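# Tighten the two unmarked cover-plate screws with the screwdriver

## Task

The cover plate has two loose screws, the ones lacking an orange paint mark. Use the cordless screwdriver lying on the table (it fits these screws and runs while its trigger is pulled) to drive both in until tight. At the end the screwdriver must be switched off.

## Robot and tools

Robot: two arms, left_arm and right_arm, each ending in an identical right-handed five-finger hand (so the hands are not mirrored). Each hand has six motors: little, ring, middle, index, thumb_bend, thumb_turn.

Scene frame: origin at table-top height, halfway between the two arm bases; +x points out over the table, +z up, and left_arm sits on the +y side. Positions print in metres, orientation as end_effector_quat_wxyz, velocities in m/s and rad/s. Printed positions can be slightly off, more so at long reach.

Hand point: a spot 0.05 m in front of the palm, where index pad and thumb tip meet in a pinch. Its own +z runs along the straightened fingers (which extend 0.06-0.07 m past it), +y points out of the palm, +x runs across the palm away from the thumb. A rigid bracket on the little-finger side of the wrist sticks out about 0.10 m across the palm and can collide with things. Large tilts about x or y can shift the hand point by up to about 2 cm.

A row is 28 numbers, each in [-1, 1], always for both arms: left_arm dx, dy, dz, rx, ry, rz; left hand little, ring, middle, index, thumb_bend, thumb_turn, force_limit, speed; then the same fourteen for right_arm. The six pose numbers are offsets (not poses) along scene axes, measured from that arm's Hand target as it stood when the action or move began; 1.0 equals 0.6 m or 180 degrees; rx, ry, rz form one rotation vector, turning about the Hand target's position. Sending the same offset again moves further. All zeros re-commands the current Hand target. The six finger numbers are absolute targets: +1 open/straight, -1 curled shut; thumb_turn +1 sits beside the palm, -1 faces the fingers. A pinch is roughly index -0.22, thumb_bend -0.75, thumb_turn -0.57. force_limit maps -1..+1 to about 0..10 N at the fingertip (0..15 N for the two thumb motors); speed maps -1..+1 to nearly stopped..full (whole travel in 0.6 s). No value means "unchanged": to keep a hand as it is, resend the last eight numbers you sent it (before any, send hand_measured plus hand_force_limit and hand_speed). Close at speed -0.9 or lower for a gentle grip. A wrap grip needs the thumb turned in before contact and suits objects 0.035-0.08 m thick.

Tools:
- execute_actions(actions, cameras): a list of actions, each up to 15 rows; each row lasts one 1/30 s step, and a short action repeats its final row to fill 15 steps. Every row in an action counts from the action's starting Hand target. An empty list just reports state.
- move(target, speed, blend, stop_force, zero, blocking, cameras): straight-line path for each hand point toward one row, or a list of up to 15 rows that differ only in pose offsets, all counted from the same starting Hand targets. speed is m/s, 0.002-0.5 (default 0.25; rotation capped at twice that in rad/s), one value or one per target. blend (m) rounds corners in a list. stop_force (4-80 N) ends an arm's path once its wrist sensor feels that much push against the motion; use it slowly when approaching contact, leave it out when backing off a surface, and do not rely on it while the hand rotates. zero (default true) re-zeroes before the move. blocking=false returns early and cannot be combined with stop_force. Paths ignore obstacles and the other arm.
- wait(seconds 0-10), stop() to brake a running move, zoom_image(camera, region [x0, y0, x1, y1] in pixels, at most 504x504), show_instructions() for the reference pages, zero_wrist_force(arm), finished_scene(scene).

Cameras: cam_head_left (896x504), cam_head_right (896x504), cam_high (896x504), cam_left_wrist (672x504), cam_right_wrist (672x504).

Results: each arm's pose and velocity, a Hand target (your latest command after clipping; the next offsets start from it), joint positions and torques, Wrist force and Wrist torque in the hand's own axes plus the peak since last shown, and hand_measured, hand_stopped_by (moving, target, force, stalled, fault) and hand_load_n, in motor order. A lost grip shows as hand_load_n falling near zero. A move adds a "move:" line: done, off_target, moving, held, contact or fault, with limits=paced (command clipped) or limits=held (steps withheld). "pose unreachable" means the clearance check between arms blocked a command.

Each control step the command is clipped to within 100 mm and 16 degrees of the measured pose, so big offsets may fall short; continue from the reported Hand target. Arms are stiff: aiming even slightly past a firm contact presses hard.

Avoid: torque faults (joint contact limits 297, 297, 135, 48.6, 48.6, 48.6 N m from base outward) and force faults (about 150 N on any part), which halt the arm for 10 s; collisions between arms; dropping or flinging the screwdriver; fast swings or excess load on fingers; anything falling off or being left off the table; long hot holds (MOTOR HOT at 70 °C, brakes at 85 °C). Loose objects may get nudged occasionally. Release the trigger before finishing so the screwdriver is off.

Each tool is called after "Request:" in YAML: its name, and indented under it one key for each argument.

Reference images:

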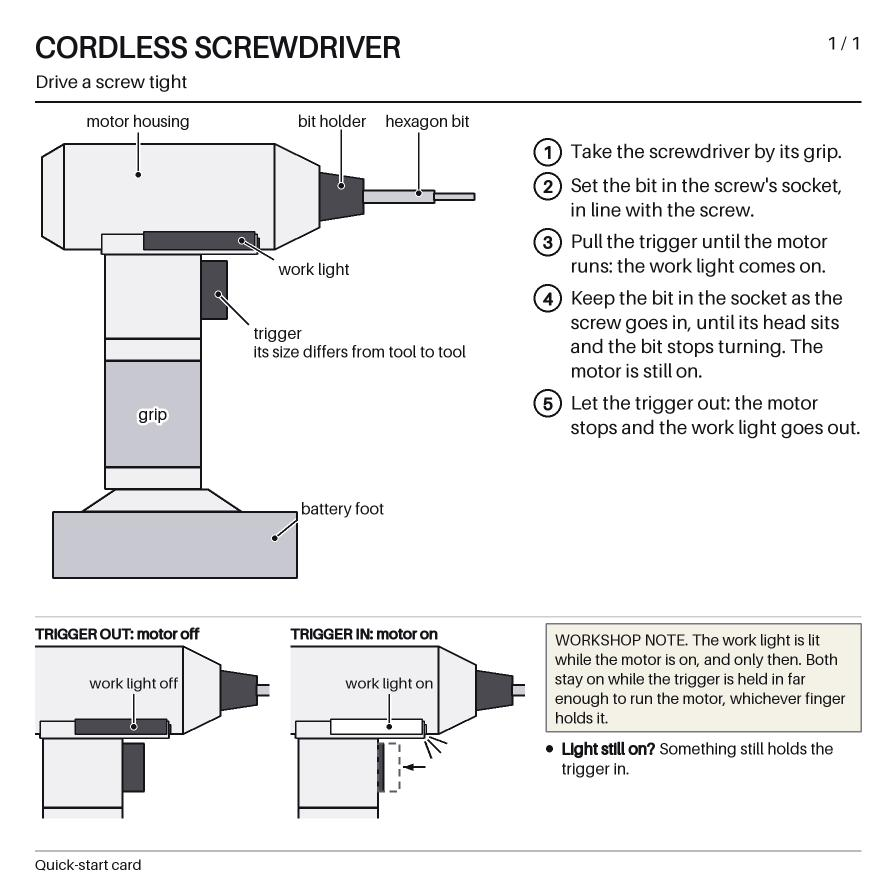

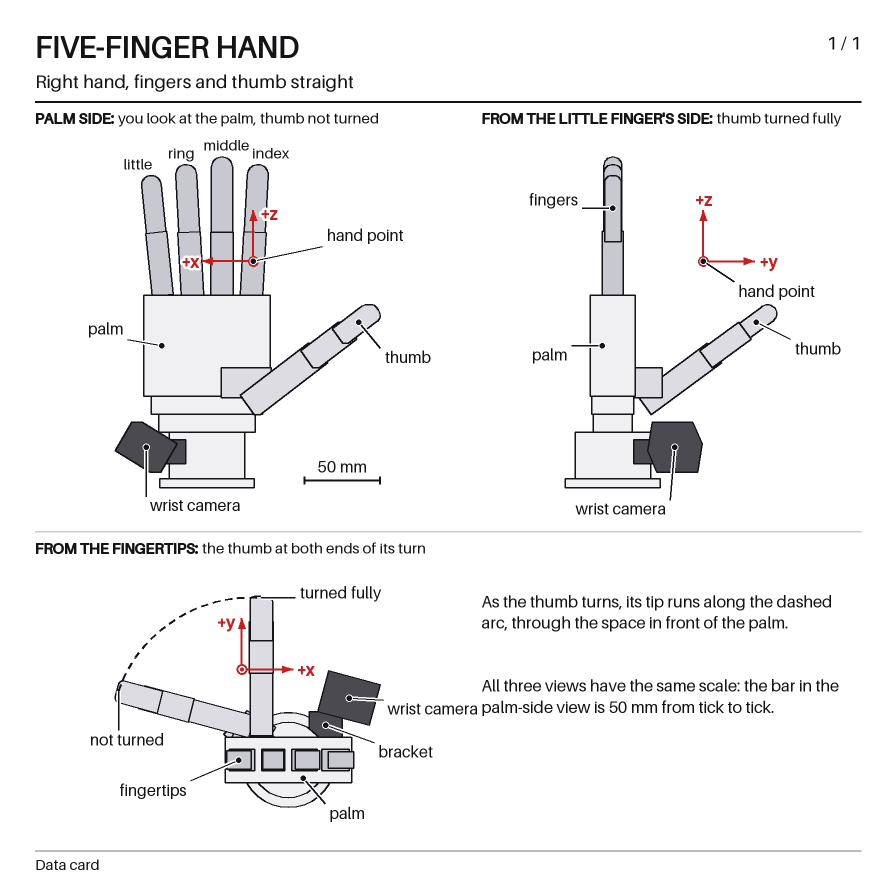

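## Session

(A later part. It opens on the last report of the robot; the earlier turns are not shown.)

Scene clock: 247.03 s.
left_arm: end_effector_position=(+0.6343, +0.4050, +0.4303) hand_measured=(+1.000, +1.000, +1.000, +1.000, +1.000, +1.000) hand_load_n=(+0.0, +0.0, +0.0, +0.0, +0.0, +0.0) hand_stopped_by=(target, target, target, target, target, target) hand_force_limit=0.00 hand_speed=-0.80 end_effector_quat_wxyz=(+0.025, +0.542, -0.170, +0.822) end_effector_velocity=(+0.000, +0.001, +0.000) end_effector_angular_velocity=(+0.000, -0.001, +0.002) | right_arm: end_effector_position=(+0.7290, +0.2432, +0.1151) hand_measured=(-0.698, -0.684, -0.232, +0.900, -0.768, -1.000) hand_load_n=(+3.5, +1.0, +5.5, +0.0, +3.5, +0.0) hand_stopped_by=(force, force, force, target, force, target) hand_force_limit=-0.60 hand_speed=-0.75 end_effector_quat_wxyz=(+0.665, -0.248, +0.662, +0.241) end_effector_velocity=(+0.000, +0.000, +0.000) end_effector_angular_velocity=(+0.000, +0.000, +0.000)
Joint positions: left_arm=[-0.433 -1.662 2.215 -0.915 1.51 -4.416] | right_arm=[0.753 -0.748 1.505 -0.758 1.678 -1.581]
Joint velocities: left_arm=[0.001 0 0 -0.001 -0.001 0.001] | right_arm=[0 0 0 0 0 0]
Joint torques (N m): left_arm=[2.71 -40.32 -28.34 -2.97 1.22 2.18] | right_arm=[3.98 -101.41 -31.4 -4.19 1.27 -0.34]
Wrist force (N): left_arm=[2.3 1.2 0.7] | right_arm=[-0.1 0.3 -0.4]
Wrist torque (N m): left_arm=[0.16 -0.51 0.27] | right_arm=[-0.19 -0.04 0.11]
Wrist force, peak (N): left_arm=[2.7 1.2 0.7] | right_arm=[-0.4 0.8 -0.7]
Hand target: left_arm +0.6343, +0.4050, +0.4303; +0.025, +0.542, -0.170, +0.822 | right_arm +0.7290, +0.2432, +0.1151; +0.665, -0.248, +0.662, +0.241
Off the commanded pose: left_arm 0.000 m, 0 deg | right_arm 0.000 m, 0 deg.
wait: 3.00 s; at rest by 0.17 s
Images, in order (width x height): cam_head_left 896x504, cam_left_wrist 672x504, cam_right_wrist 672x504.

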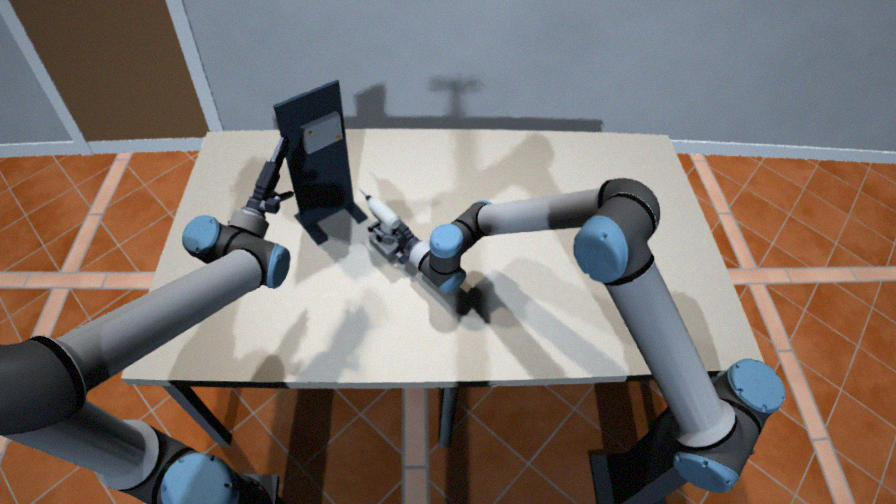

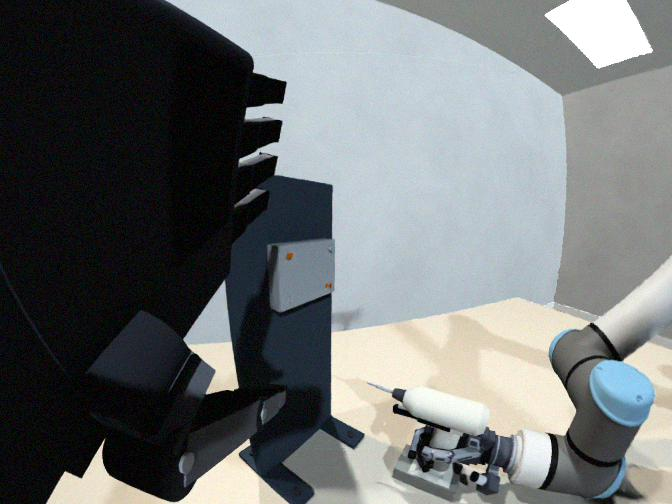

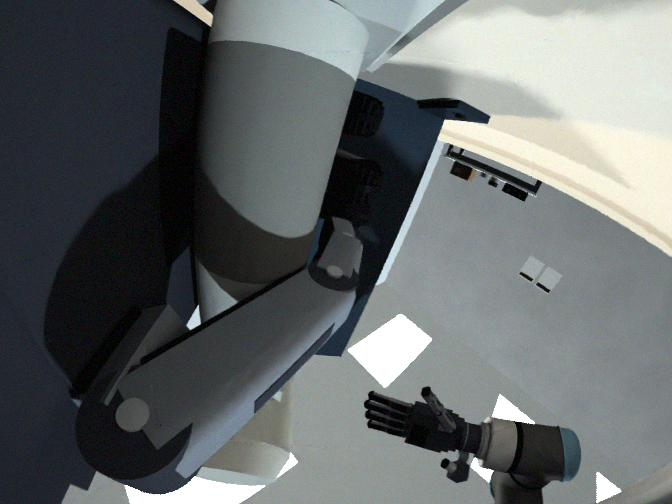

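Request:
execute_actions:
  actions:
    - [[0,0,0,0,0,0,1,1,1,1,1,1,0,-0.8,0,0,0,0,0,0,-0.98,-0.98,-1,0.9,-0.98,-1,0.2,-0.8]]
  cameras: []

Request:
wait:
  seconds: 1.5
  cameras: ["cam_left_wrist"]

Request:
zoom_image:
  camera: "cam_left_wrist"
  region: [380, 370, 480, 470]

Scene clock: 248.13 s.
left_arm: end_effector_position=(+0.6343, +0.4050, +0.4303) hand_measured=(+1.000, +1.000, +1.000, +1.000, +1.000, +1.000) hand_load_n=(+0.0, +0.0, +0.0, +0.0, +0.0, +0.0) hand_stopped_by=(target, target, target, target, target, target) hand_force_limit=0.00 hand_speed=-0.80 end_effector_quat_wxyz=(+0.025, +0.542, -0.170, +0.822) end_effector_velocity=(+0.000, +0.000, +0.000) end_effector_angular_velocity=(-0.001, +0.000, +0.000) | right_arm: end_effector_position=(+0.7290, +0.2432, +0.1151) hand_measured=(-0.718, -0.714, -0.232, +0.900, -0.790, -1.000) hand_load_n=(+5.0, +6.5, +5.5, +0.0, +8.5, +1.0) hand_stopped_by=(force, force, force, target, force, target) hand_force_limit=0.20 hand_speed=-0.80 end_effector_quat_wxyz=(+0.665, -0.248, +0.662, +0.241) end_effector_velocity=(+0.000, +0.000, +0.001) end_effector_angular_velocity=(+0.001, -0.001, +0.000)
Joint positions: left_arm=[-0.433 -1.662 2.215 -0.915 1.51 -4.416] | right_arm=[0.753 -0.748 1.505 -0.758 1.678 -1.581]
Joint velocities: left_arm=[0 -0.001 0 0 0 -0.001] | right_arm=[0 0 0 -0.001 0 0]
Joint torques (N m): left_arm=[0.85 -37.74 -29.14 -2.8 1.6 2.05] | right_arm=[-1 -98.3 -30.24 -2.64 1.34 -0.19]
Wrist force (N): left_arm=[2.7 0.5 0.8] | right_arm=[-1.1 0.2 1.4]
Wrist torque (N m): left_arm=[0.04 -0.57 0.27] | right_arm=[-0.17 -0.28 0.05]
Wrist force, peak (N): left_arm=[2.6 1.3 1.0] | right_arm=[-2.5 0.6 0.9]
Hand target: left_arm +0.6343, +0.4050, +0.4303; +0.025, +0.542, -0.170, +0.822 | right_arm +0.7290, +0.2432, +0.1151; +0.665, -0.248, +0.662, +0.241
Off the commanded pose: left_arm 0.000 m, 0 deg | right_arm 0.000 m, 0 deg.
No camera images: "cameras" was empty.

Scene clock: 249.63 s.
left_arm: end_effector_position=(+0.6343, +0.4050, +0.4303) hand_measured=(+1.000, +1.000, +1.000, +1.000, +1.000, +1.000) hand_load_n=(+0.0, +0.0, -0.5, +0.0, +0.0, +0.0) hand_stopped_by=(target, target, target, target, target, target) hand_force_limit=0.00 hand_speed=-0.80 end_effector_quat_wxyz=(+0.025, +0.542, -0.170, +0.822) end_effector_velocity=(+0.000, +0.001, +0.000) end_effector_angular_velocity=(-0.001, +0.000, +0.001) | right_arm: end_effector_position=(+0.7290, +0.2432, +0.1151) hand_measured=(-0.718, -0.714, -0.232, +0.900, -0.790, -1.000) hand_load_n=(+5.0, +6.5, +5.5, +0.0, +8.5, +1.0) hand_stopped_by=(force, force, force, target, force, target) hand_force_limit=0.20 hand_speed=-0.80 end_effector_quat_wxyz=(+0.665, -0.248, +0.662, +0.241) end_effector_velocity=(+0.000, +0.000, -0.001) end_effector_angular_velocity=(-0.001, +0.002, +0.000)
Joint positions: left_arm=[-0.433 -1.662 2.215 -0.915 1.51 -4.416] | right_arm=[0.753 -0.748 1.505 -0.758 1.678 -1.581]
Joint velocities: left_arm=[0.001 0 0 0 -0.001 -0.001] | right_arm=[0 0 0 0.001 0 0.001]
Joint torques (N m): left_arm=[0.92 -41.48 -28.85 -3.32 1.38 2.5] | right_arm=[-5.37 -94.83 -28.96 0.68 1.28 -0.15]
Wrist force (N): left_arm=[2.6 1.0 0.7] | right_arm=[-1.3 0.1 1.2]
Wrist torque (N m): left_arm=[0.13 -0.54 0.27] | right_arm=[-0.16 -0.23 0.03]
Wrist force, peak (N): left_arm=[2.6 1.1 1.1] | right_arm=[-1.0 0.1 1.5]
Hand target: left_arm +0.6343, +0.4050, +0.4303; +0.025, +0.542, -0.170, +0.822 | right_arm +0.7290, +0.2432, +0.1151; +0.665, -0.248, +0.662, +0.241
Off the commanded pose: left_arm 0.000 m, 0 deg | right_arm 0.000 m, 0 deg.
wait: 1.50 s; at rest by 0.17 s
Images, in order (width x height): cam_left_wrist 672x504.

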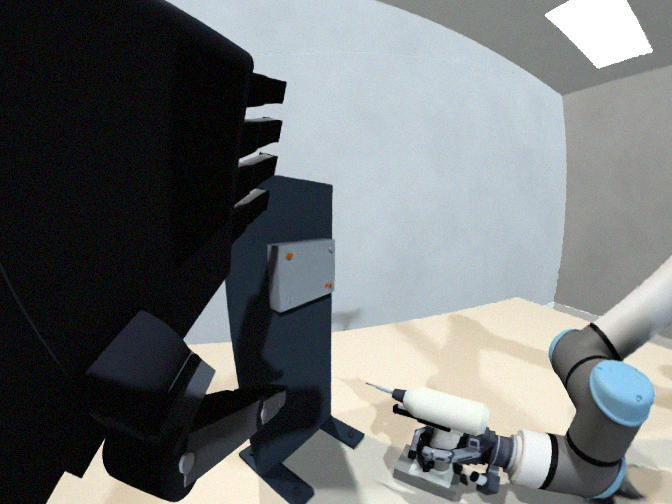

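Scaled by 5.040 from the camera's 672x504 image, which has a finer 960x720 frame.

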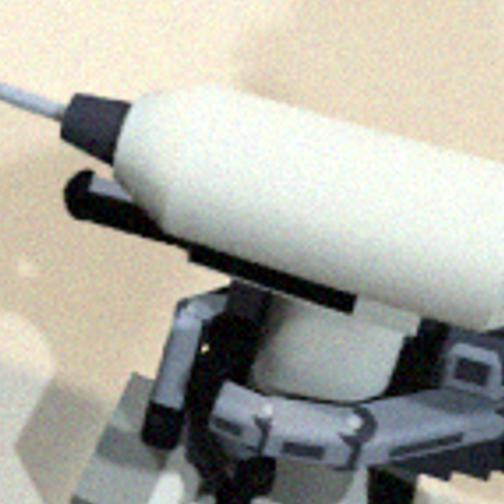

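Request:
execute_actions:
  actions:
    - [[0,0,0,0,0,0,1,1,1,1,1,1,0,-0.8,0,0,0,0,0,0,-0.98,-0.98,-1,-0.6,-0.98,-1,-0.5,-0.6]]
  cameras: ["cam_left_wrist"]

Request:
zoom_image:
  camera: "cam_left_wrist"
  region: [380, 370, 480, 470]

Scene clock: 251.77 s.
left_arm: end_effector_position=(+0.6343, +0.4050, +0.4303) hand_measured=(+1.000, +1.000, +1.000, +1.000, +1.000, +1.000) hand_load_n=(+0.0, +0.0, +0.0, +0.0, +0.0, +0.0) hand_stopped_by=(target, target, target, target, target, target) hand_force_limit=0.00 hand_speed=-0.80 end_effector_quat_wxyz=(+0.025, +0.542, -0.170, +0.822) end_effector_velocity=(+0.000, +0.000, +0.000) end_effector_angular_velocity=(-0.001, +0.001, -0.001) | right_arm: end_effector_position=(+0.7290, +0.2432, +0.1151) hand_measured=(-0.718, -0.714, -0.232, -0.274, -0.790, -1.000) hand_load_n=(+5.0, +6.5, +5.0, +4.0, +8.5, +1.0) hand_stopped_by=(force, force, force, force, force, target) hand_force_limit=-0.50 hand_speed=-0.60 end_effector_quat_wxyz=(+0.665, -0.248, +0.662, +0.241) end_effector_velocity=(+0.000, +0.000, +0.001) end_effector_angular_velocity=(+0.001, -0.001, +0.000)
Joint positions: left_arm=[-0.433 -1.662 2.215 -0.915 1.51 -4.416] | right_arm=[0.753 -0.747 1.505 -0.758 1.678 -1.581]
Joint velocities: left_arm=[0 0 0 0 0.001 -0.001] | right_arm=[0 -0.001 0 -0.001 0 0]
Joint torques (N m): left_arm=[1.85 -39.39 -27.61 -2.54 1.26 2.31] | right_arm=[-12.18 -94.08 -26.07 0.4 1.24 -0.1]
Wrist force (N): left_arm=[2.6 1.1 0.6] | right_arm=[-1.5 -0.9 0.8]
Wrist torque (N m): left_arm=[0.15 -0.54 0.28] | right_arm=[-0.21 -0.25 -0.03]
Wrist force, peak (N): left_arm=[2.7 1.3 1.0] | right_arm=[-1.9 -0.8 0.9]
Hand target: left_arm +0.6343, +0.4050, +0.4303; +0.025, +0.542, -0.170, +0.822 | right_arm +0.7290, +0.2432, +0.1151; +0.665, -0.248, +0.662, +0.241
Off the commanded pose: left_arm 0.000 m, 0 deg | right_arm 0.000 m, 0 deg.
Images, in order (width x height): cam_left_wrist 672x504.

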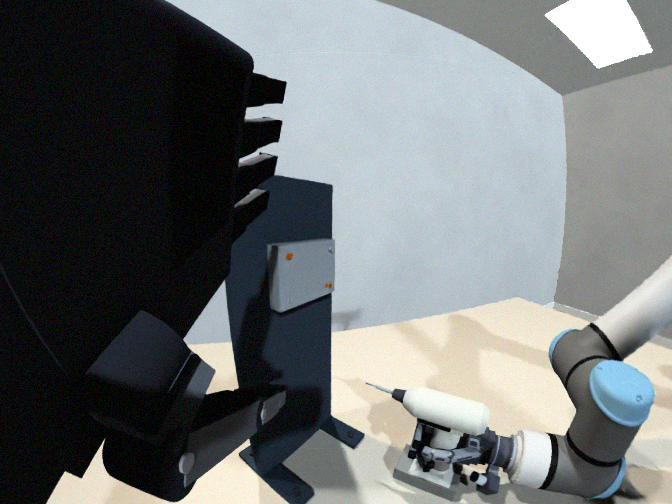

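Scaled by 5.040 from the camera's 672x504 image, which has a finer 960x720 frame.

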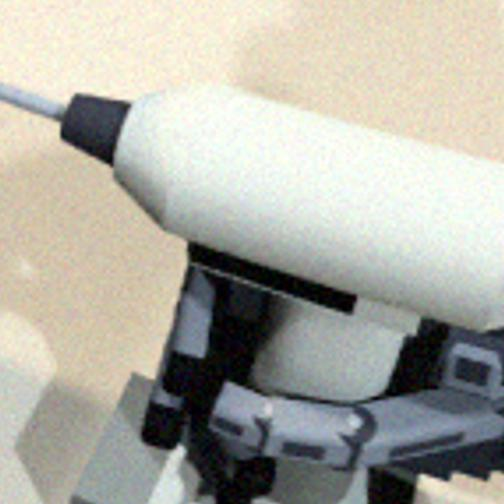

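Request:
execute_actions:
  actions:
    - [[0,0,0,0,0,0,1,1,1,1,1,1,0,-0.8,0,0,0,0,0,0,-0.98,-0.98,-1,-0.62,-0.98,-1,0.6,-0.75]]
  cameras: ["cam_left_wrist"]

Request:
zoom_image:
  camera: "cam_left_wrist"
  region: [380, 370, 480, 470]

Scene clock: 252.57 s.
left_arm: end_effector_position=(+0.6343, +0.4050, +0.4303) hand_measured=(+1.000, +1.000, +1.000, +1.000, +1.000, +1.000) hand_load_n=(+0.0, +0.0, +0.0, +0.0, +0.0, +0.0) hand_stopped_by=(target, target, target, target, target, target) hand_force_limit=0.00 hand_speed=-0.80 end_effector_quat_wxyz=(+0.025, +0.542, -0.170, +0.822) end_effector_velocity=(+0.000, +0.000, +0.000) end_effector_angular_velocity=(+0.000, +0.001, -0.001) | right_arm: end_effector_position=(+0.7290, +0.2432, +0.1151) hand_measured=(-0.718, -0.714, -0.232, -0.298, -0.790, -1.000) hand_load_n=(+4.0, +6.0, +4.5, +10.5, +9.0, -0.5) hand_stopped_by=(force, force, force, force, force, target) hand_force_limit=0.60 hand_speed=-0.75 end_effector_quat_wxyz=(+0.665, -0.248, +0.662, +0.241) end_effector_velocity=(+0.000, +0.000, +0.001) end_effector_angular_velocity=(+0.001, -0.001, +0.000)
Joint positions: left_arm=[-0.433 -1.662 2.215 -0.915 1.51 -4.416] | right_arm=[0.753 -0.747 1.505 -0.758 1.678 -1.581]
Joint velocities: left_arm=[0 0 0 0.001 0.001 0] | right_arm=[0 0 0 -0.001 0 0]
Joint torques (N m): left_arm=[0.82 -38.56 -26.81 -2.27 1.81 2.28] | right_arm=[-13.19 -94.77 -26.05 0.52 1.27 -0.2]
Wrist force (N): left_arm=[2.2 1.1 0.7] | right_arm=[-2.1 -0.1 0.7]
Wrist torque (N m): left_arm=[0.14 -0.49 0.26] | right_arm=[-0.13 -0.08 0.03]
Wrist force, peak (N): left_arm=[2.6 1.2 0.6] | right_arm=[-2.5 -0.5 0.8]
Hand target: left_arm +0.6343, +0.4050, +0.4303; +0.025, +0.542, -0.170, +0.822 | right_arm +0.7290, +0.2432, +0.1151; +0.665, -0.248, +0.662, +0.241
Off the commanded pose: left_arm 0.000 m, 0 deg | right_arm 0.000 m, 0 deg.
Images, in order (width x height): cam_left_wrist 672x504.

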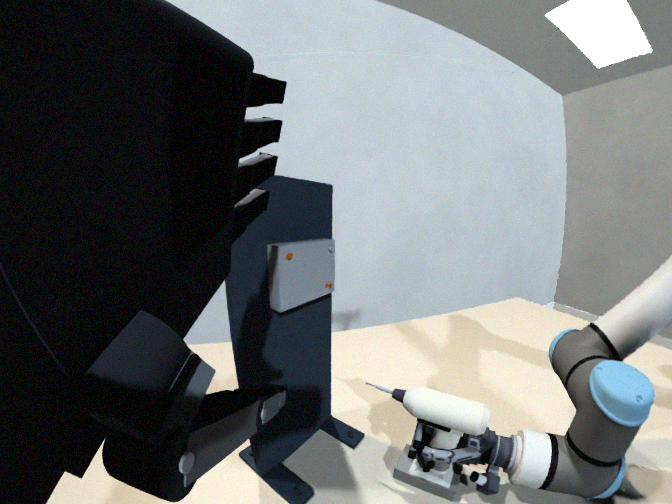

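Scaled by 5.040 from the camera's 672x504 image, which has a finer 960x720 frame.

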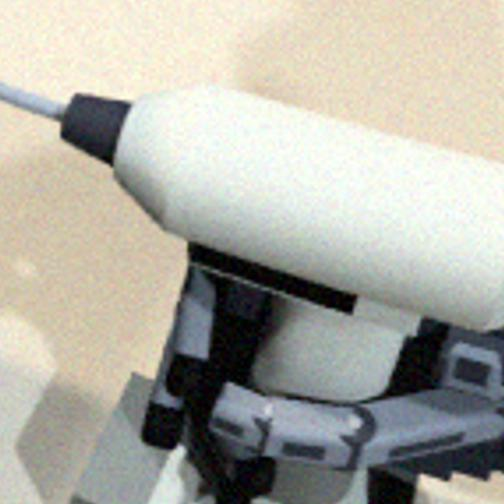

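Request:
execute_actions:
  actions:
    - [[0,0,0,0,0,0,1,1,1,1,1,1,0,-0.8,0,0,0,0,0,0,-0.98,-0.98,-0.9,-0.8,-0.98,-1,0.6,-0.75]]
  cameras: ["cam_left_wrist","cam_head_left","cam_right_wrist"]

Request:
zoom_image:
  camera: "cam_left_wrist"
  region: [380, 370, 480, 470]

Request:
zoom_image:
  camera: "cam_head_left"
  region: [340, 170, 440, 270]

Request:
zoom_image:
  camera: "cam_right_wrist"
  region: [160, 0, 480, 320]

Scene clock: 253.53 s.
left_arm: end_effector_position=(+0.6343, +0.4050, +0.4303) hand_measured=(+1.000, +1.000, +1.000, +1.000, +1.000, +1.000) hand_load_n=(+0.0, +0.0, +0.0, +0.0, +0.0, +0.0) hand_stopped_by=(target, target, target, target, target, target) hand_force_limit=0.00 hand_speed=-0.80 end_effector_quat_wxyz=(+0.025, +0.542, -0.170, +0.822) end_effector_velocity=(+0.000, +0.000, -0.001) end_effector_angular_velocity=(+0.001, +0.001, +0.001) | right_arm: end_effector_position=(+0.7290, +0.2432, +0.1151) hand_measured=(-0.718, -0.714, -0.242, -0.298, -0.790, -1.000) hand_load_n=(+4.0, +5.5, +9.0, +10.0, +9.5, -0.5) hand_stopped_by=(force, force, force, force, force, target) hand_force_limit=0.60 hand_speed=-0.75 end_effector_quat_wxyz=(+0.665, -0.248, +0.662, +0.241) end_effector_velocity=(+0.000, +0.000, -0.001) end_effector_angular_velocity=(-0.001, +0.001, +0.000)
Joint positions: left_arm=[-0.433 -1.662 2.215 -0.915 1.51 -4.416] | right_arm=[0.753 -0.747 1.505 -0.758 1.678 -1.581]
Joint velocities: left_arm=[0 0.001 0 0 0 0.001] | right_arm=[0 0.001 0 0 0 0]
Joint torques (N m): left_arm=[0.09 -39.51 -26.88 -2.75 1.41 2.49] | right_arm=[-12.7 -93.82 -26.16 0.42 1.17 -0.08]
Wrist force (N): left_arm=[2.7 1.4 0.6] | right_arm=[-2.5 -0.2 1.0]
Wrist torque (N m): left_arm=[0.19 -0.55 0.30] | right_arm=[-0.17 -0.04 0.02]
Wrist force, peak (N): left_arm=[2.7 1.5 0.5] | right_arm=[-2.4 -0.1 1.5]
Hand target: left_arm +0.6343, +0.4050, +0.4303; +0.025, +0.542, -0.170, +0.822 | right_arm +0.7290, +0.2432, +0.1151; +0.665, -0.248, +0.662, +0.241
Off the commanded pose: left_arm 0.000 m, 0 deg | right_arm 0.000 m, 0 deg.
Images, in order (width x height): cam_head_left 896x504, cam_left_wrist 672x504, cam_right_wrist 672x504.

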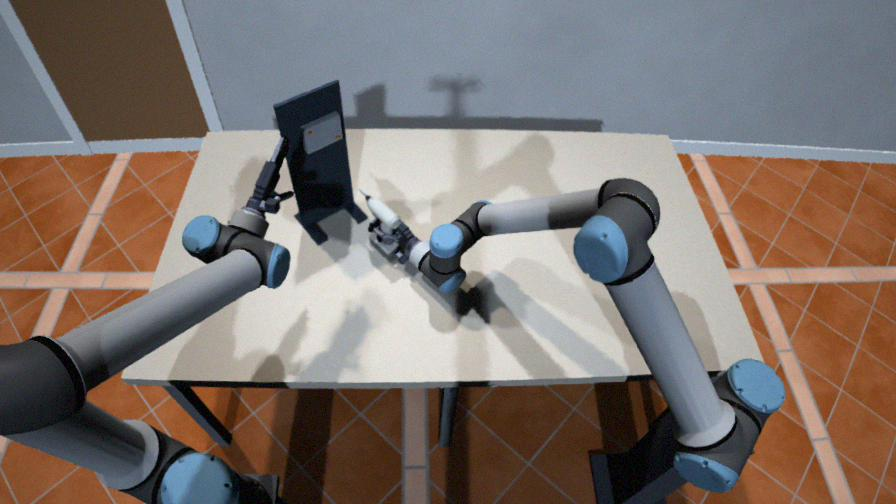

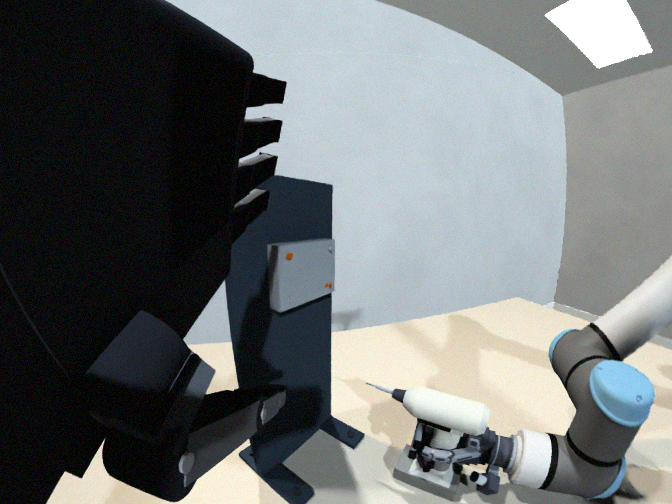

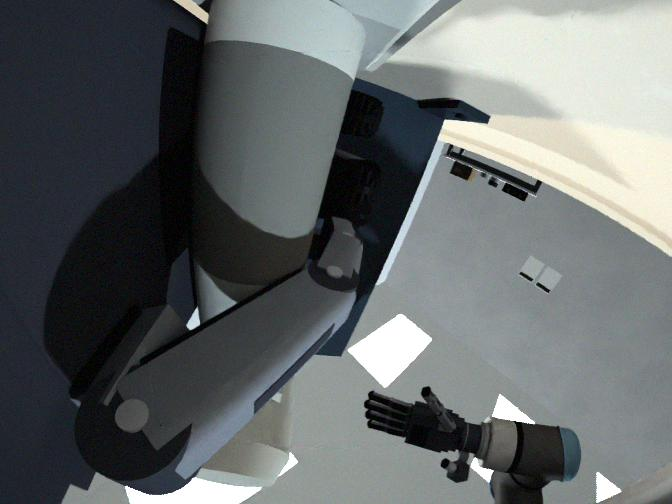

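Scaled by 5.040 from the camera's 672x504 image, which has a finer 960x720 frame.

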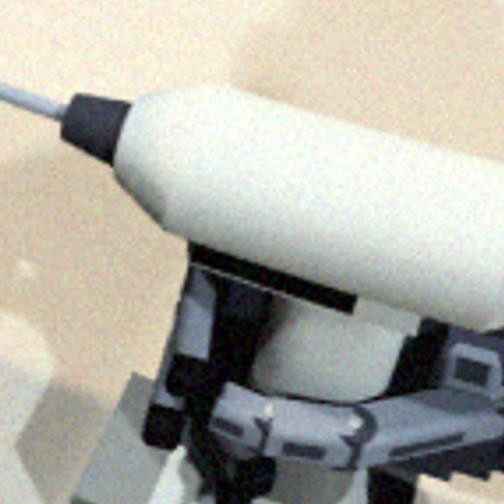

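Scaled by 5.040.

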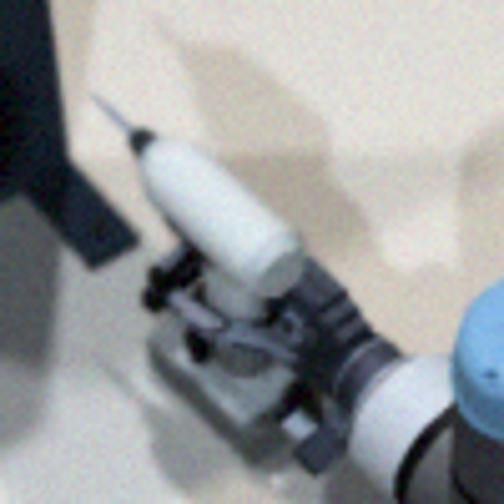

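Scaled by 1.575 from the camera's 672x504 image, which has a finer 960x720 frame.

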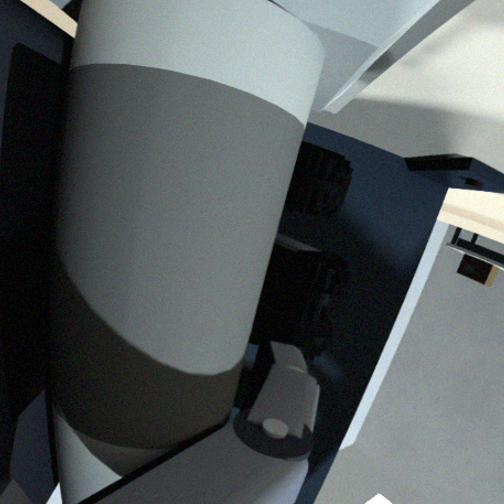

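Request:
execute_actions:
  actions:
    - [[0,0,0,0,0,0,1,1,1,1,1,1,0,-0.8,0,0,0,0,0,0,-0.98,-0.98,-0.92,-0.82,-0.98,-1,1.0,-0.6]]
  cameras: ["cam_left_wrist"]

Request:
zoom_image:
  camera: "cam_left_wrist"
  region: [380, 370, 480, 470]

Scene clock: 255.43 s.
left_arm: end_effector_position=(+0.6343, +0.4050, +0.4303) hand_measured=(+1.000, +1.000, +1.000, +1.000, +1.000, +1.000) hand_load_n=(+0.0, +0.0, +0.0, -0.5, +0.0, +0.0) hand_stopped_by=(target, target, target, target, target, target) hand_force_limit=0.00 hand_speed=-0.80 end_effector_quat_wxyz=(+0.025, +0.542, -0.170, +0.822) end_effector_velocity=(+0.000, +0.000, +0.000) end_effector_angular_velocity=(+0.000, +0.000, +0.001) | right_arm: end_effector_position=(+0.7290, +0.2432, +0.1151) hand_measured=(-0.718, -0.714, -0.248, -0.298, -0.790, -1.000) hand_load_n=(+4.0, +5.5, +12.0, +10.0, +9.5, -0.5) hand_stopped_by=(force, force, force, force, force, target) hand_force_limit=1.00 hand_speed=-0.60 end_effector_quat_wxyz=(+0.665, -0.248, +0.662, +0.241) end_effector_velocity=(+0.000, +0.000, +0.001) end_effector_angular_velocity=(+0.001, -0.001, +0.000)
Joint positions: left_arm=[-0.433 -1.662 2.215 -0.915 1.51 -4.416] | right_arm=[0.753 -0.747 1.505 -0.758 1.678 -1.581]
Joint velocities: left_arm=[0 0 0 0 -0.001 0.001] | right_arm=[0 -0.001 0 -0.001 0 0]
Joint torques (N m): left_arm=[2.36 -38.06 -28.24 -2.41 2 1.99] | right_arm=[-12.31 -93.85 -25.64 0.08 1.22 -0.08]
Wrist force (N): left_arm=[2.2 1.4 0.4] | right_arm=[-2.2 -0.4 0.8]
Wrist torque (N m): left_arm=[0.20 -0.48 0.27] | right_arm=[-0.22 -0.07 0.03]
Wrist force, peak (N): left_arm=[2.9 1.0 0.7] | right_arm=[-2.8 -0.3 0.7]
Hand target: left_arm +0.6343, +0.4050, +0.4303; +0.025, +0.542, -0.170, +0.822 | right_arm +0.7290, +0.2432, +0.1151; +0.665, -0.248, +0.662, +0.241
Off the commanded pose: left_arm 0.000 m, 0 deg | right_arm 0.000 m, 0 deg.
Images, in order (width x height): cam_left_wrist 672x504.

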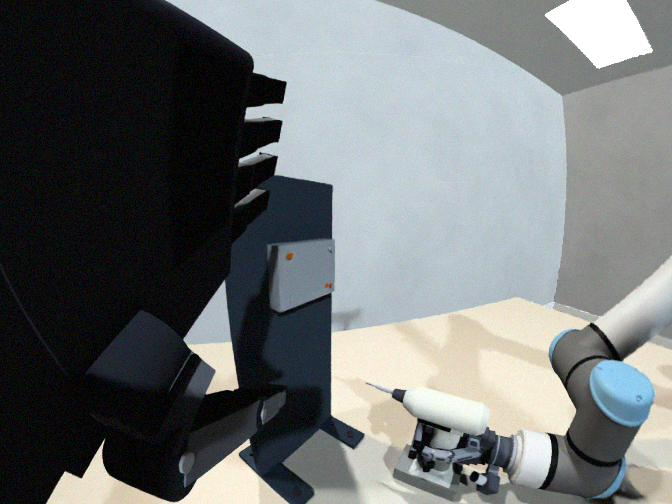

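Scaled by 5.040 from the camera's 672x504 image, which has a finer 960x720 frame.

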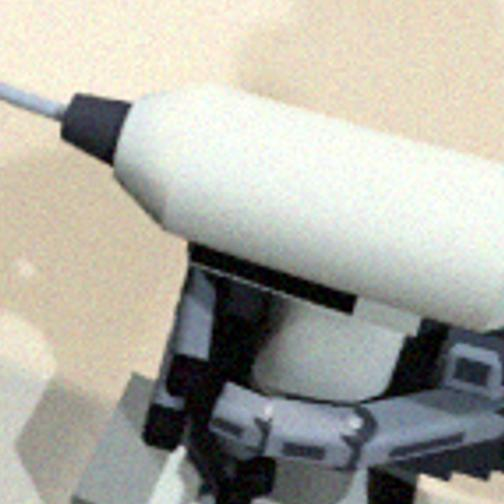

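Request:
move:
  target: [0,-0.05,-0.25,0,0,0,1,1,1,1,1,1,0,-0.8,0,0,0,0,0,0,-0.98,-0.98,-0.92,-0.82,-0.98,-1,1.0,-0.6]
  speed: 0.15
  cameras: ["cam_left_wrist"]

Scene clock: 257.20 s.
left_arm: end_effector_position=(+0.6339, +0.3751, +0.2801) hand_measured=(+1.000, +1.000, +1.000, +1.000, +1.000, +1.000) hand_load_n=(+0.0, +0.0, +0.0, +0.0, -0.5, +0.0) hand_stopped_by=(target, target, target, target, target, target) hand_force_limit=0.00 hand_speed=-0.80 end_effector_quat_wxyz=(+0.025, +0.542, -0.170, +0.822) end_effector_velocity=(+0.000, +0.000, +0.000) end_effector_angular_velocity=(-0.001, +0.000, +0.000) | right_arm: end_effector_position=(+0.7290, +0.2432, +0.1151) hand_measured=(-0.718, -0.714, -0.248, -0.298, -0.790, -1.000) hand_load_n=(+3.5, +5.5, +12.5, +10.0, +9.5, -0.5) hand_stopped_by=(force, force, force, force, force, target) hand_force_limit=1.00 hand_speed=-0.60 end_effector_quat_wxyz=(+0.665, -0.248, +0.662, +0.241) end_effector_velocity=(+0.000, +0.000, -0.001) end_effector_angular_velocity=(-0.001, +0.001, +0.000)
Joint positions: left_arm=[-0.491 -1.444 2.345 -1.264 1.457 -4.396] | right_arm=[0.753 -0.747 1.505 -0.758 1.678 -1.581]
Joint velocities: left_arm=[0.001 0 0 0 0 -0.001] | right_arm=[0 0.001 0 0 0 0]
Joint torques (N m): left_arm=[12.1 -27.95 -41.89 -4.59 2.14 -2.06] | right_arm=[-12.36 -95.23 -26.32 -0.14 1.18 -0.26]
Wrist force (N): left_arm=[2.5 1.2 0.8] | right_arm=[-2.3 -0.1 0.9]
Wrist torque (N m): left_arm=[0.16 -0.55 0.30] | right_arm=[-0.18 -0.05 0.04]
Wrist force, peak (N): left_arm=[3.7 0.5 1.1] | right_arm=[-2.8 -0.3 0.9]
Hand target: left_arm +0.6340, +0.3751, +0.2801; +0.025, +0.542, -0.170, +0.822 | right_arm +0.7290, +0.2432, +0.1151; +0.665, -0.248, +0.662, +0.241
Off the commanded pose: left_arm 0.000 m, 0 deg | right_arm 0.000 m, 0 deg.
move: done
Images, in order (width x height): cam_left_wrist 672x504.

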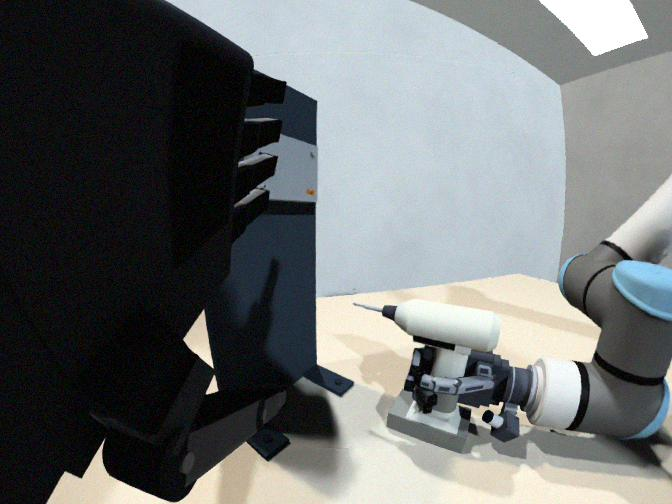

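Request:
zoom_image:
  camera: "cam_left_wrist"
  region: [370, 280, 530, 440]

Request:
zoom_image:
  camera: "cam_left_wrist"
  region: [390, 320, 480, 410]

Scaled by 3.150 from the camera's 672x504 image, which has a finer 960x720 frame.

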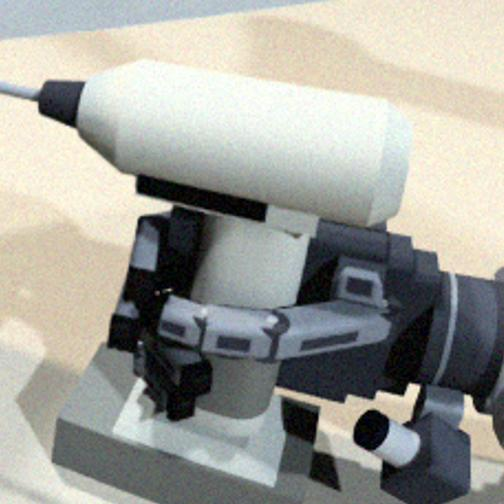

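Scaled by 5.600 from the camera's 672x504 image, which has a finer 960x720 frame.

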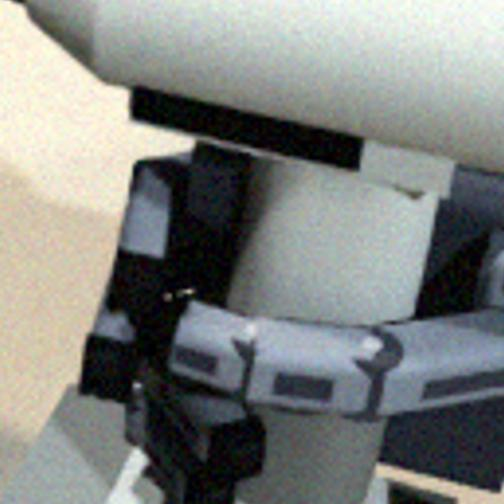

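Request:
execute_actions:
  actions:
    - [[0,0,0,0,0,0,1,1,1,1,1,1,0,-0.8,0,0,0,0,0,0,-0.98,-0.98,0.9,0.9,-0.98,-1,1.0,-0.3]]
  cameras: ["cam_left_wrist"]

Request:
zoom_image:
  camera: "cam_left_wrist"
  region: [390, 320, 480, 410]

Scene clock: 258.77 s.
left_arm: end_effector_position=(+0.6340, +0.3751, +0.2802) hand_measured=(+1.000, +1.000, +1.000, +1.000, +1.000, +1.000) hand_load_n=(+0.0, +0.0, +0.0, +0.0, +0.0, +0.0) hand_stopped_by=(target, target, target, target, target, target) hand_force_limit=0.00 hand_speed=-0.80 end_effector_quat_wxyz=(+0.025, +0.542, -0.170, +0.822) end_effector_velocity=(+0.000, +0.000, +0.000) end_effector_angular_velocity=(-0.001, +0.000, +0.000) | right_arm: end_effector_position=(+0.7290, +0.2432, +0.1151) hand_measured=(-0.718, -0.714, +0.900, +0.900, -0.790, -1.000) hand_load_n=(+4.5, +6.0, +0.0, +0.0, +6.0, +1.5) hand_stopped_by=(force, force, target, target, force, target) hand_force_limit=1.00 hand_speed=-0.30 end_effector_quat_wxyz=(+0.665, -0.248, +0.662, +0.241) end_effector_velocity=(+0.000, +0.000, -0.001) end_effector_angular_velocity=(-0.001, +0.001, +0.000)
Joint positions: left_arm=[-0.491 -1.444 2.345 -1.265 1.457 -4.396] | right_arm=[0.753 -0.747 1.505 -0.758 1.678 -1.581]
Joint velocities: left_arm=[0 0 0 0 0 -0.001] | right_arm=[0 0.001 0 0 0 0]
Joint torques (N m): left_arm=[9.29 -22.17 -37.34 -6.19 1.9 -3.02] | right_arm=[-13.08 -94.69 -25.96 -0.3 1.3 0.17]
Wrist force (N): left_arm=[2.4 1.2 0.8] | right_arm=[-2.5 0.5 0.6]
Wrist torque (N m): left_arm=[0.16 -0.52 0.29] | right_arm=[-0.13 -0.24 0.07]
Wrist force, peak (N): left_arm=[2.8 1.0 0.9] | right_arm=[-3.2 0.0 -0.9]
Hand target: left_arm +0.6340, +0.3751, +0.2801; +0.025, +0.542, -0.170, +0.822 | right_arm +0.7290, +0.2432, +0.1151; +0.665, -0.248, +0.662, +0.241
Off the commanded pose: left_arm 0.000 m, 0 deg | right_arm 0.000 m, 0 deg.
Images, in order (width x height): cam_left_wrist 672x504.

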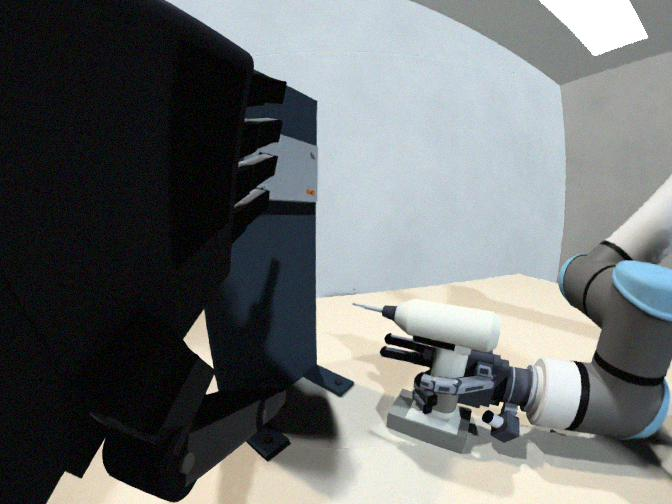

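Scaled by 5.600 from the camera's 672x504 image, which has a finer 960x720 frame.

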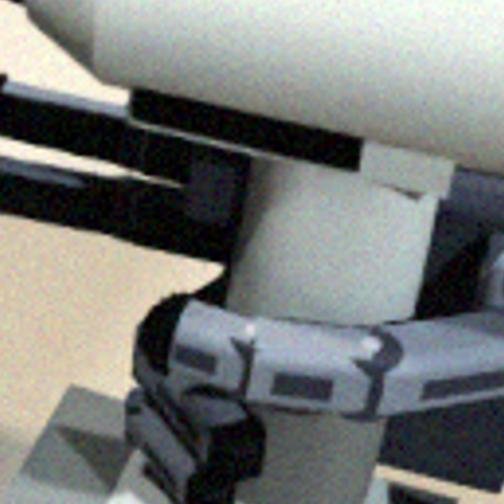

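Request:
execute_actions:
  actions:
    - [[0,0,0,0,0,0,1,1,1,1,1,1,0,-0.8,0,0,0,0,0,0,-0.98,-0.98,0.9,-0.9,-0.98,-1,0.6,-0.6]]
  cameras: ["cam_left_wrist"]

Request:
zoom_image:
  camera: "cam_left_wrist"
  region: [390, 320, 480, 410]

Scene clock: 261.20 s.
left_arm: end_effector_position=(+0.6340, +0.3751, +0.2802) hand_measured=(+1.000, +1.000, +1.000, +1.000, +1.000, +1.000) hand_load_n=(+0.0, +0.0, +0.0, +0.0, +0.0, +0.0) hand_stopped_by=(target, target, target, target, target, target) hand_force_limit=0.00 hand_speed=-0.80 end_effector_quat_wxyz=(+0.025, +0.542, -0.170, +0.822) end_effector_velocity=(+0.000, +0.000, +0.000) end_effector_angular_velocity=(+0.000, -0.001, +0.000) | right_arm: end_effector_position=(+0.7290, +0.2432, +0.1151) hand_measured=(-0.718, -0.714, +0.900, -0.294, -0.790, -1.000) hand_load_n=(+4.0, +6.0, +0.0, +9.5, +7.5, +0.0) hand_stopped_by=(force, force, target, force, force, target) hand_force_limit=0.60 hand_speed=-0.60 end_effector_quat_wxyz=(+0.665, -0.248, +0.662, +0.241) end_effector_velocity=(+0.000, +0.000, -0.001) end_effector_angular_velocity=(+0.000, +0.000, +0.000)
Joint positions: left_arm=[-0.491 -1.444 2.345 -1.265 1.457 -4.396] | right_arm=[0.753 -0.747 1.505 -0.758 1.678 -1.581]
Joint velocities: left_arm=[0 -0.001 0 0 0.001 0.001] | right_arm=[0 0.001 0 -0.001 0 0]
Joint torques (N m): left_arm=[7.5 -19.66 -31.74 -4.4 2.27 -3.25] | right_arm=[-13.19 -94.58 -25.98 -0.58 1.08 0.08]
Wrist force (N): left_arm=[2.8 0.8 0.7] | right_arm=[-3.8 -1.4 -1.9]
Wrist torque (N m): left_arm=[0.10 -0.59 0.30] | right_arm=[-0.10 0.01 -0.12]
Wrist force, peak (N): left_arm=[2.8 1.2 0.6] | right_arm=[-3.8 -1.4 -1.9]
Hand target: left_arm +0.6340, +0.3751, +0.2801; +0.025, +0.542, -0.170, +0.822 | right_arm +0.7290, +0.2432, +0.1151; +0.665, -0.248, +0.662, +0.241
Off the commanded pose: left_arm 0.000 m, 0 deg | right_arm 0.000 m, 0 deg.
Images, in order (width x height): cam_left_wrist 672x504.

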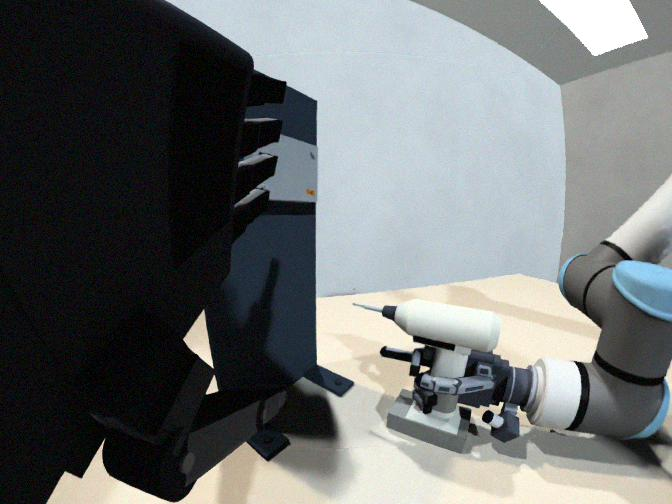

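Scaled by 5.600 from the camera's 672x504 image, which has a finer 960x720 frame.

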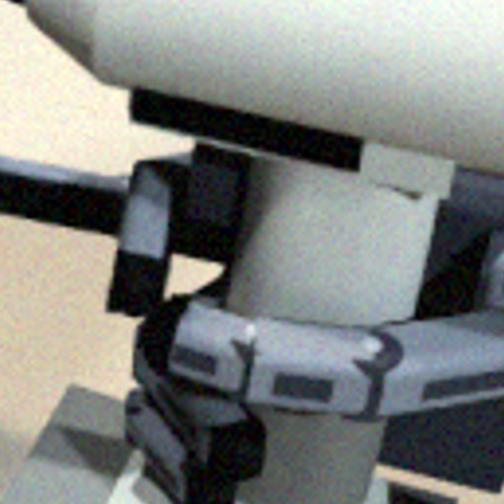

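Request:
execute_actions:
  actions:
    - [[0,0,0,0,0,0,1,1,1,1,1,1,0,-0.8,0,0,0,0,0,0,-0.98,-0.98,0.9,0.9,0.2,-1,0.6,-0.3]]
    - [[0,0,0,0,0,0,1,1,1,1,1,1,0,-0.8,0,0,0,0,0,0,-0.96,-0.96,-0.96,0.9,0.2,-1,-0.2,-0.6]]
  cameras: ["cam_left_wrist","cam_right_wrist"]

Request:
zoom_image:
  camera: "cam_left_wrist"
  region: [370, 280, 530, 440]

Scene clock: 266.50 s.
left_arm: end_effector_position=(+0.6340, +0.3751, +0.2802) hand_measured=(+1.000, +1.000, +1.000, +1.000, +1.000, +1.000) hand_load_n=(+0.0, +0.0, +0.0, +0.0, +0.0, +0.0) hand_stopped_by=(target, target, target, target, target, target) hand_force_limit=0.00 hand_speed=-0.80 end_effector_quat_wxyz=(+0.025, +0.542, -0.170, +0.822) end_effector_velocity=(+0.000, +0.001, +0.000) end_effector_angular_velocity=(-0.001, +0.000, +0.001) | right_arm: end_effector_position=(+0.7290, +0.2432, +0.1151) hand_measured=(-0.804, -0.800, -0.808, +0.900, +0.200, -1.000) hand_load_n=(+0.0, +0.0, +0.5, +0.0, +0.5, -0.5) hand_stopped_by=(force, force, force, target, target, target) hand_force_limit=-0.20 hand_speed=-0.60 end_effector_quat_wxyz=(+0.665, -0.248, +0.662, +0.241) end_effector_velocity=(+0.000, +0.000, +0.002) end_effector_angular_velocity=(+0.001, -0.002, +0.000)
Joint positions: left_arm=[-0.491 -1.444 2.345 -1.265 1.457 -4.396] | right_arm=[0.753 -0.747 1.505 -0.758 1.678 -1.581]
Joint velocities: left_arm=[0.001 0 0 0 0 0] | right_arm=[0 -0.002 0 0 0 0]
Joint torques (N m): left_arm=[7.12 -19.27 -18.32 -1.16 0.75 -3.66] | right_arm=[-12.79 -94.55 -36.59 -1.02 1.45 0.04]
Wrist force (N): left_arm=[2.4 0.6 0.8] | right_arm=[-0.7 -0.4 -0.4]
Wrist torque (N m): left_arm=[0.06 -0.53 0.27] | right_arm=[-0.22 0.24 -0.20]
Wrist force, peak (N): left_arm=[2.9 1.1 0.8] | right_arm=[-4.0 -1.5 -2.1]
Hand target: left_arm +0.6340, +0.3751, +0.2801; +0.025, +0.542, -0.170, +0.822 | right_arm +0.7290, +0.2432, +0.1151; +0.665, -0.248, +0.662, +0.241
Off the commanded pose: left_arm 0.000 m, 0 deg | right_arm 0.000 m, 0 deg.
Images, in order (width x height): cam_left_wrist 672x504, cam_right_wrist 672x504.

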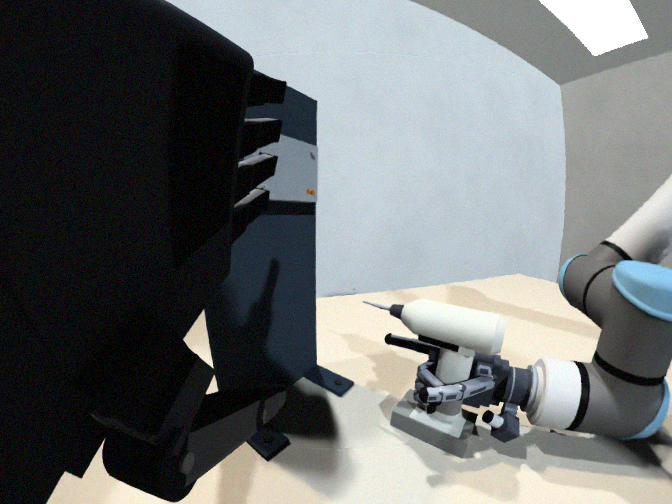

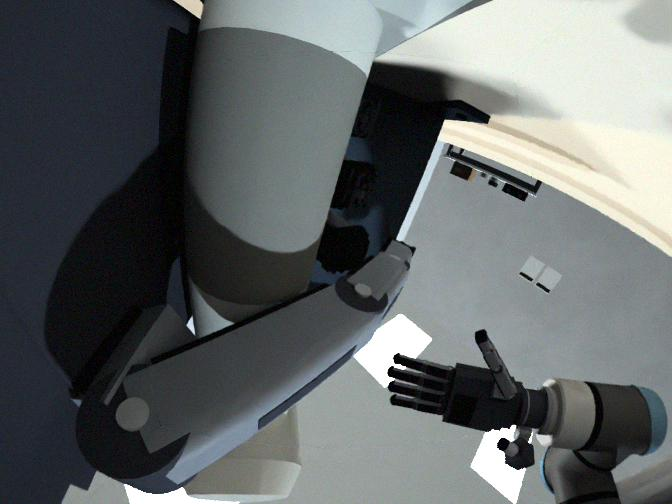

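Scaled by 3.150 from the camera's 672x504 image, which has a finer 960x720 frame.

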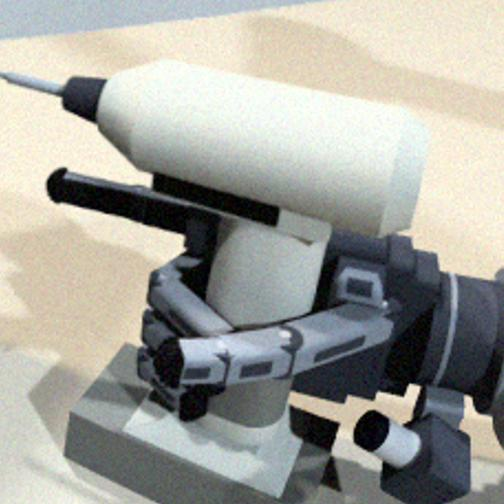

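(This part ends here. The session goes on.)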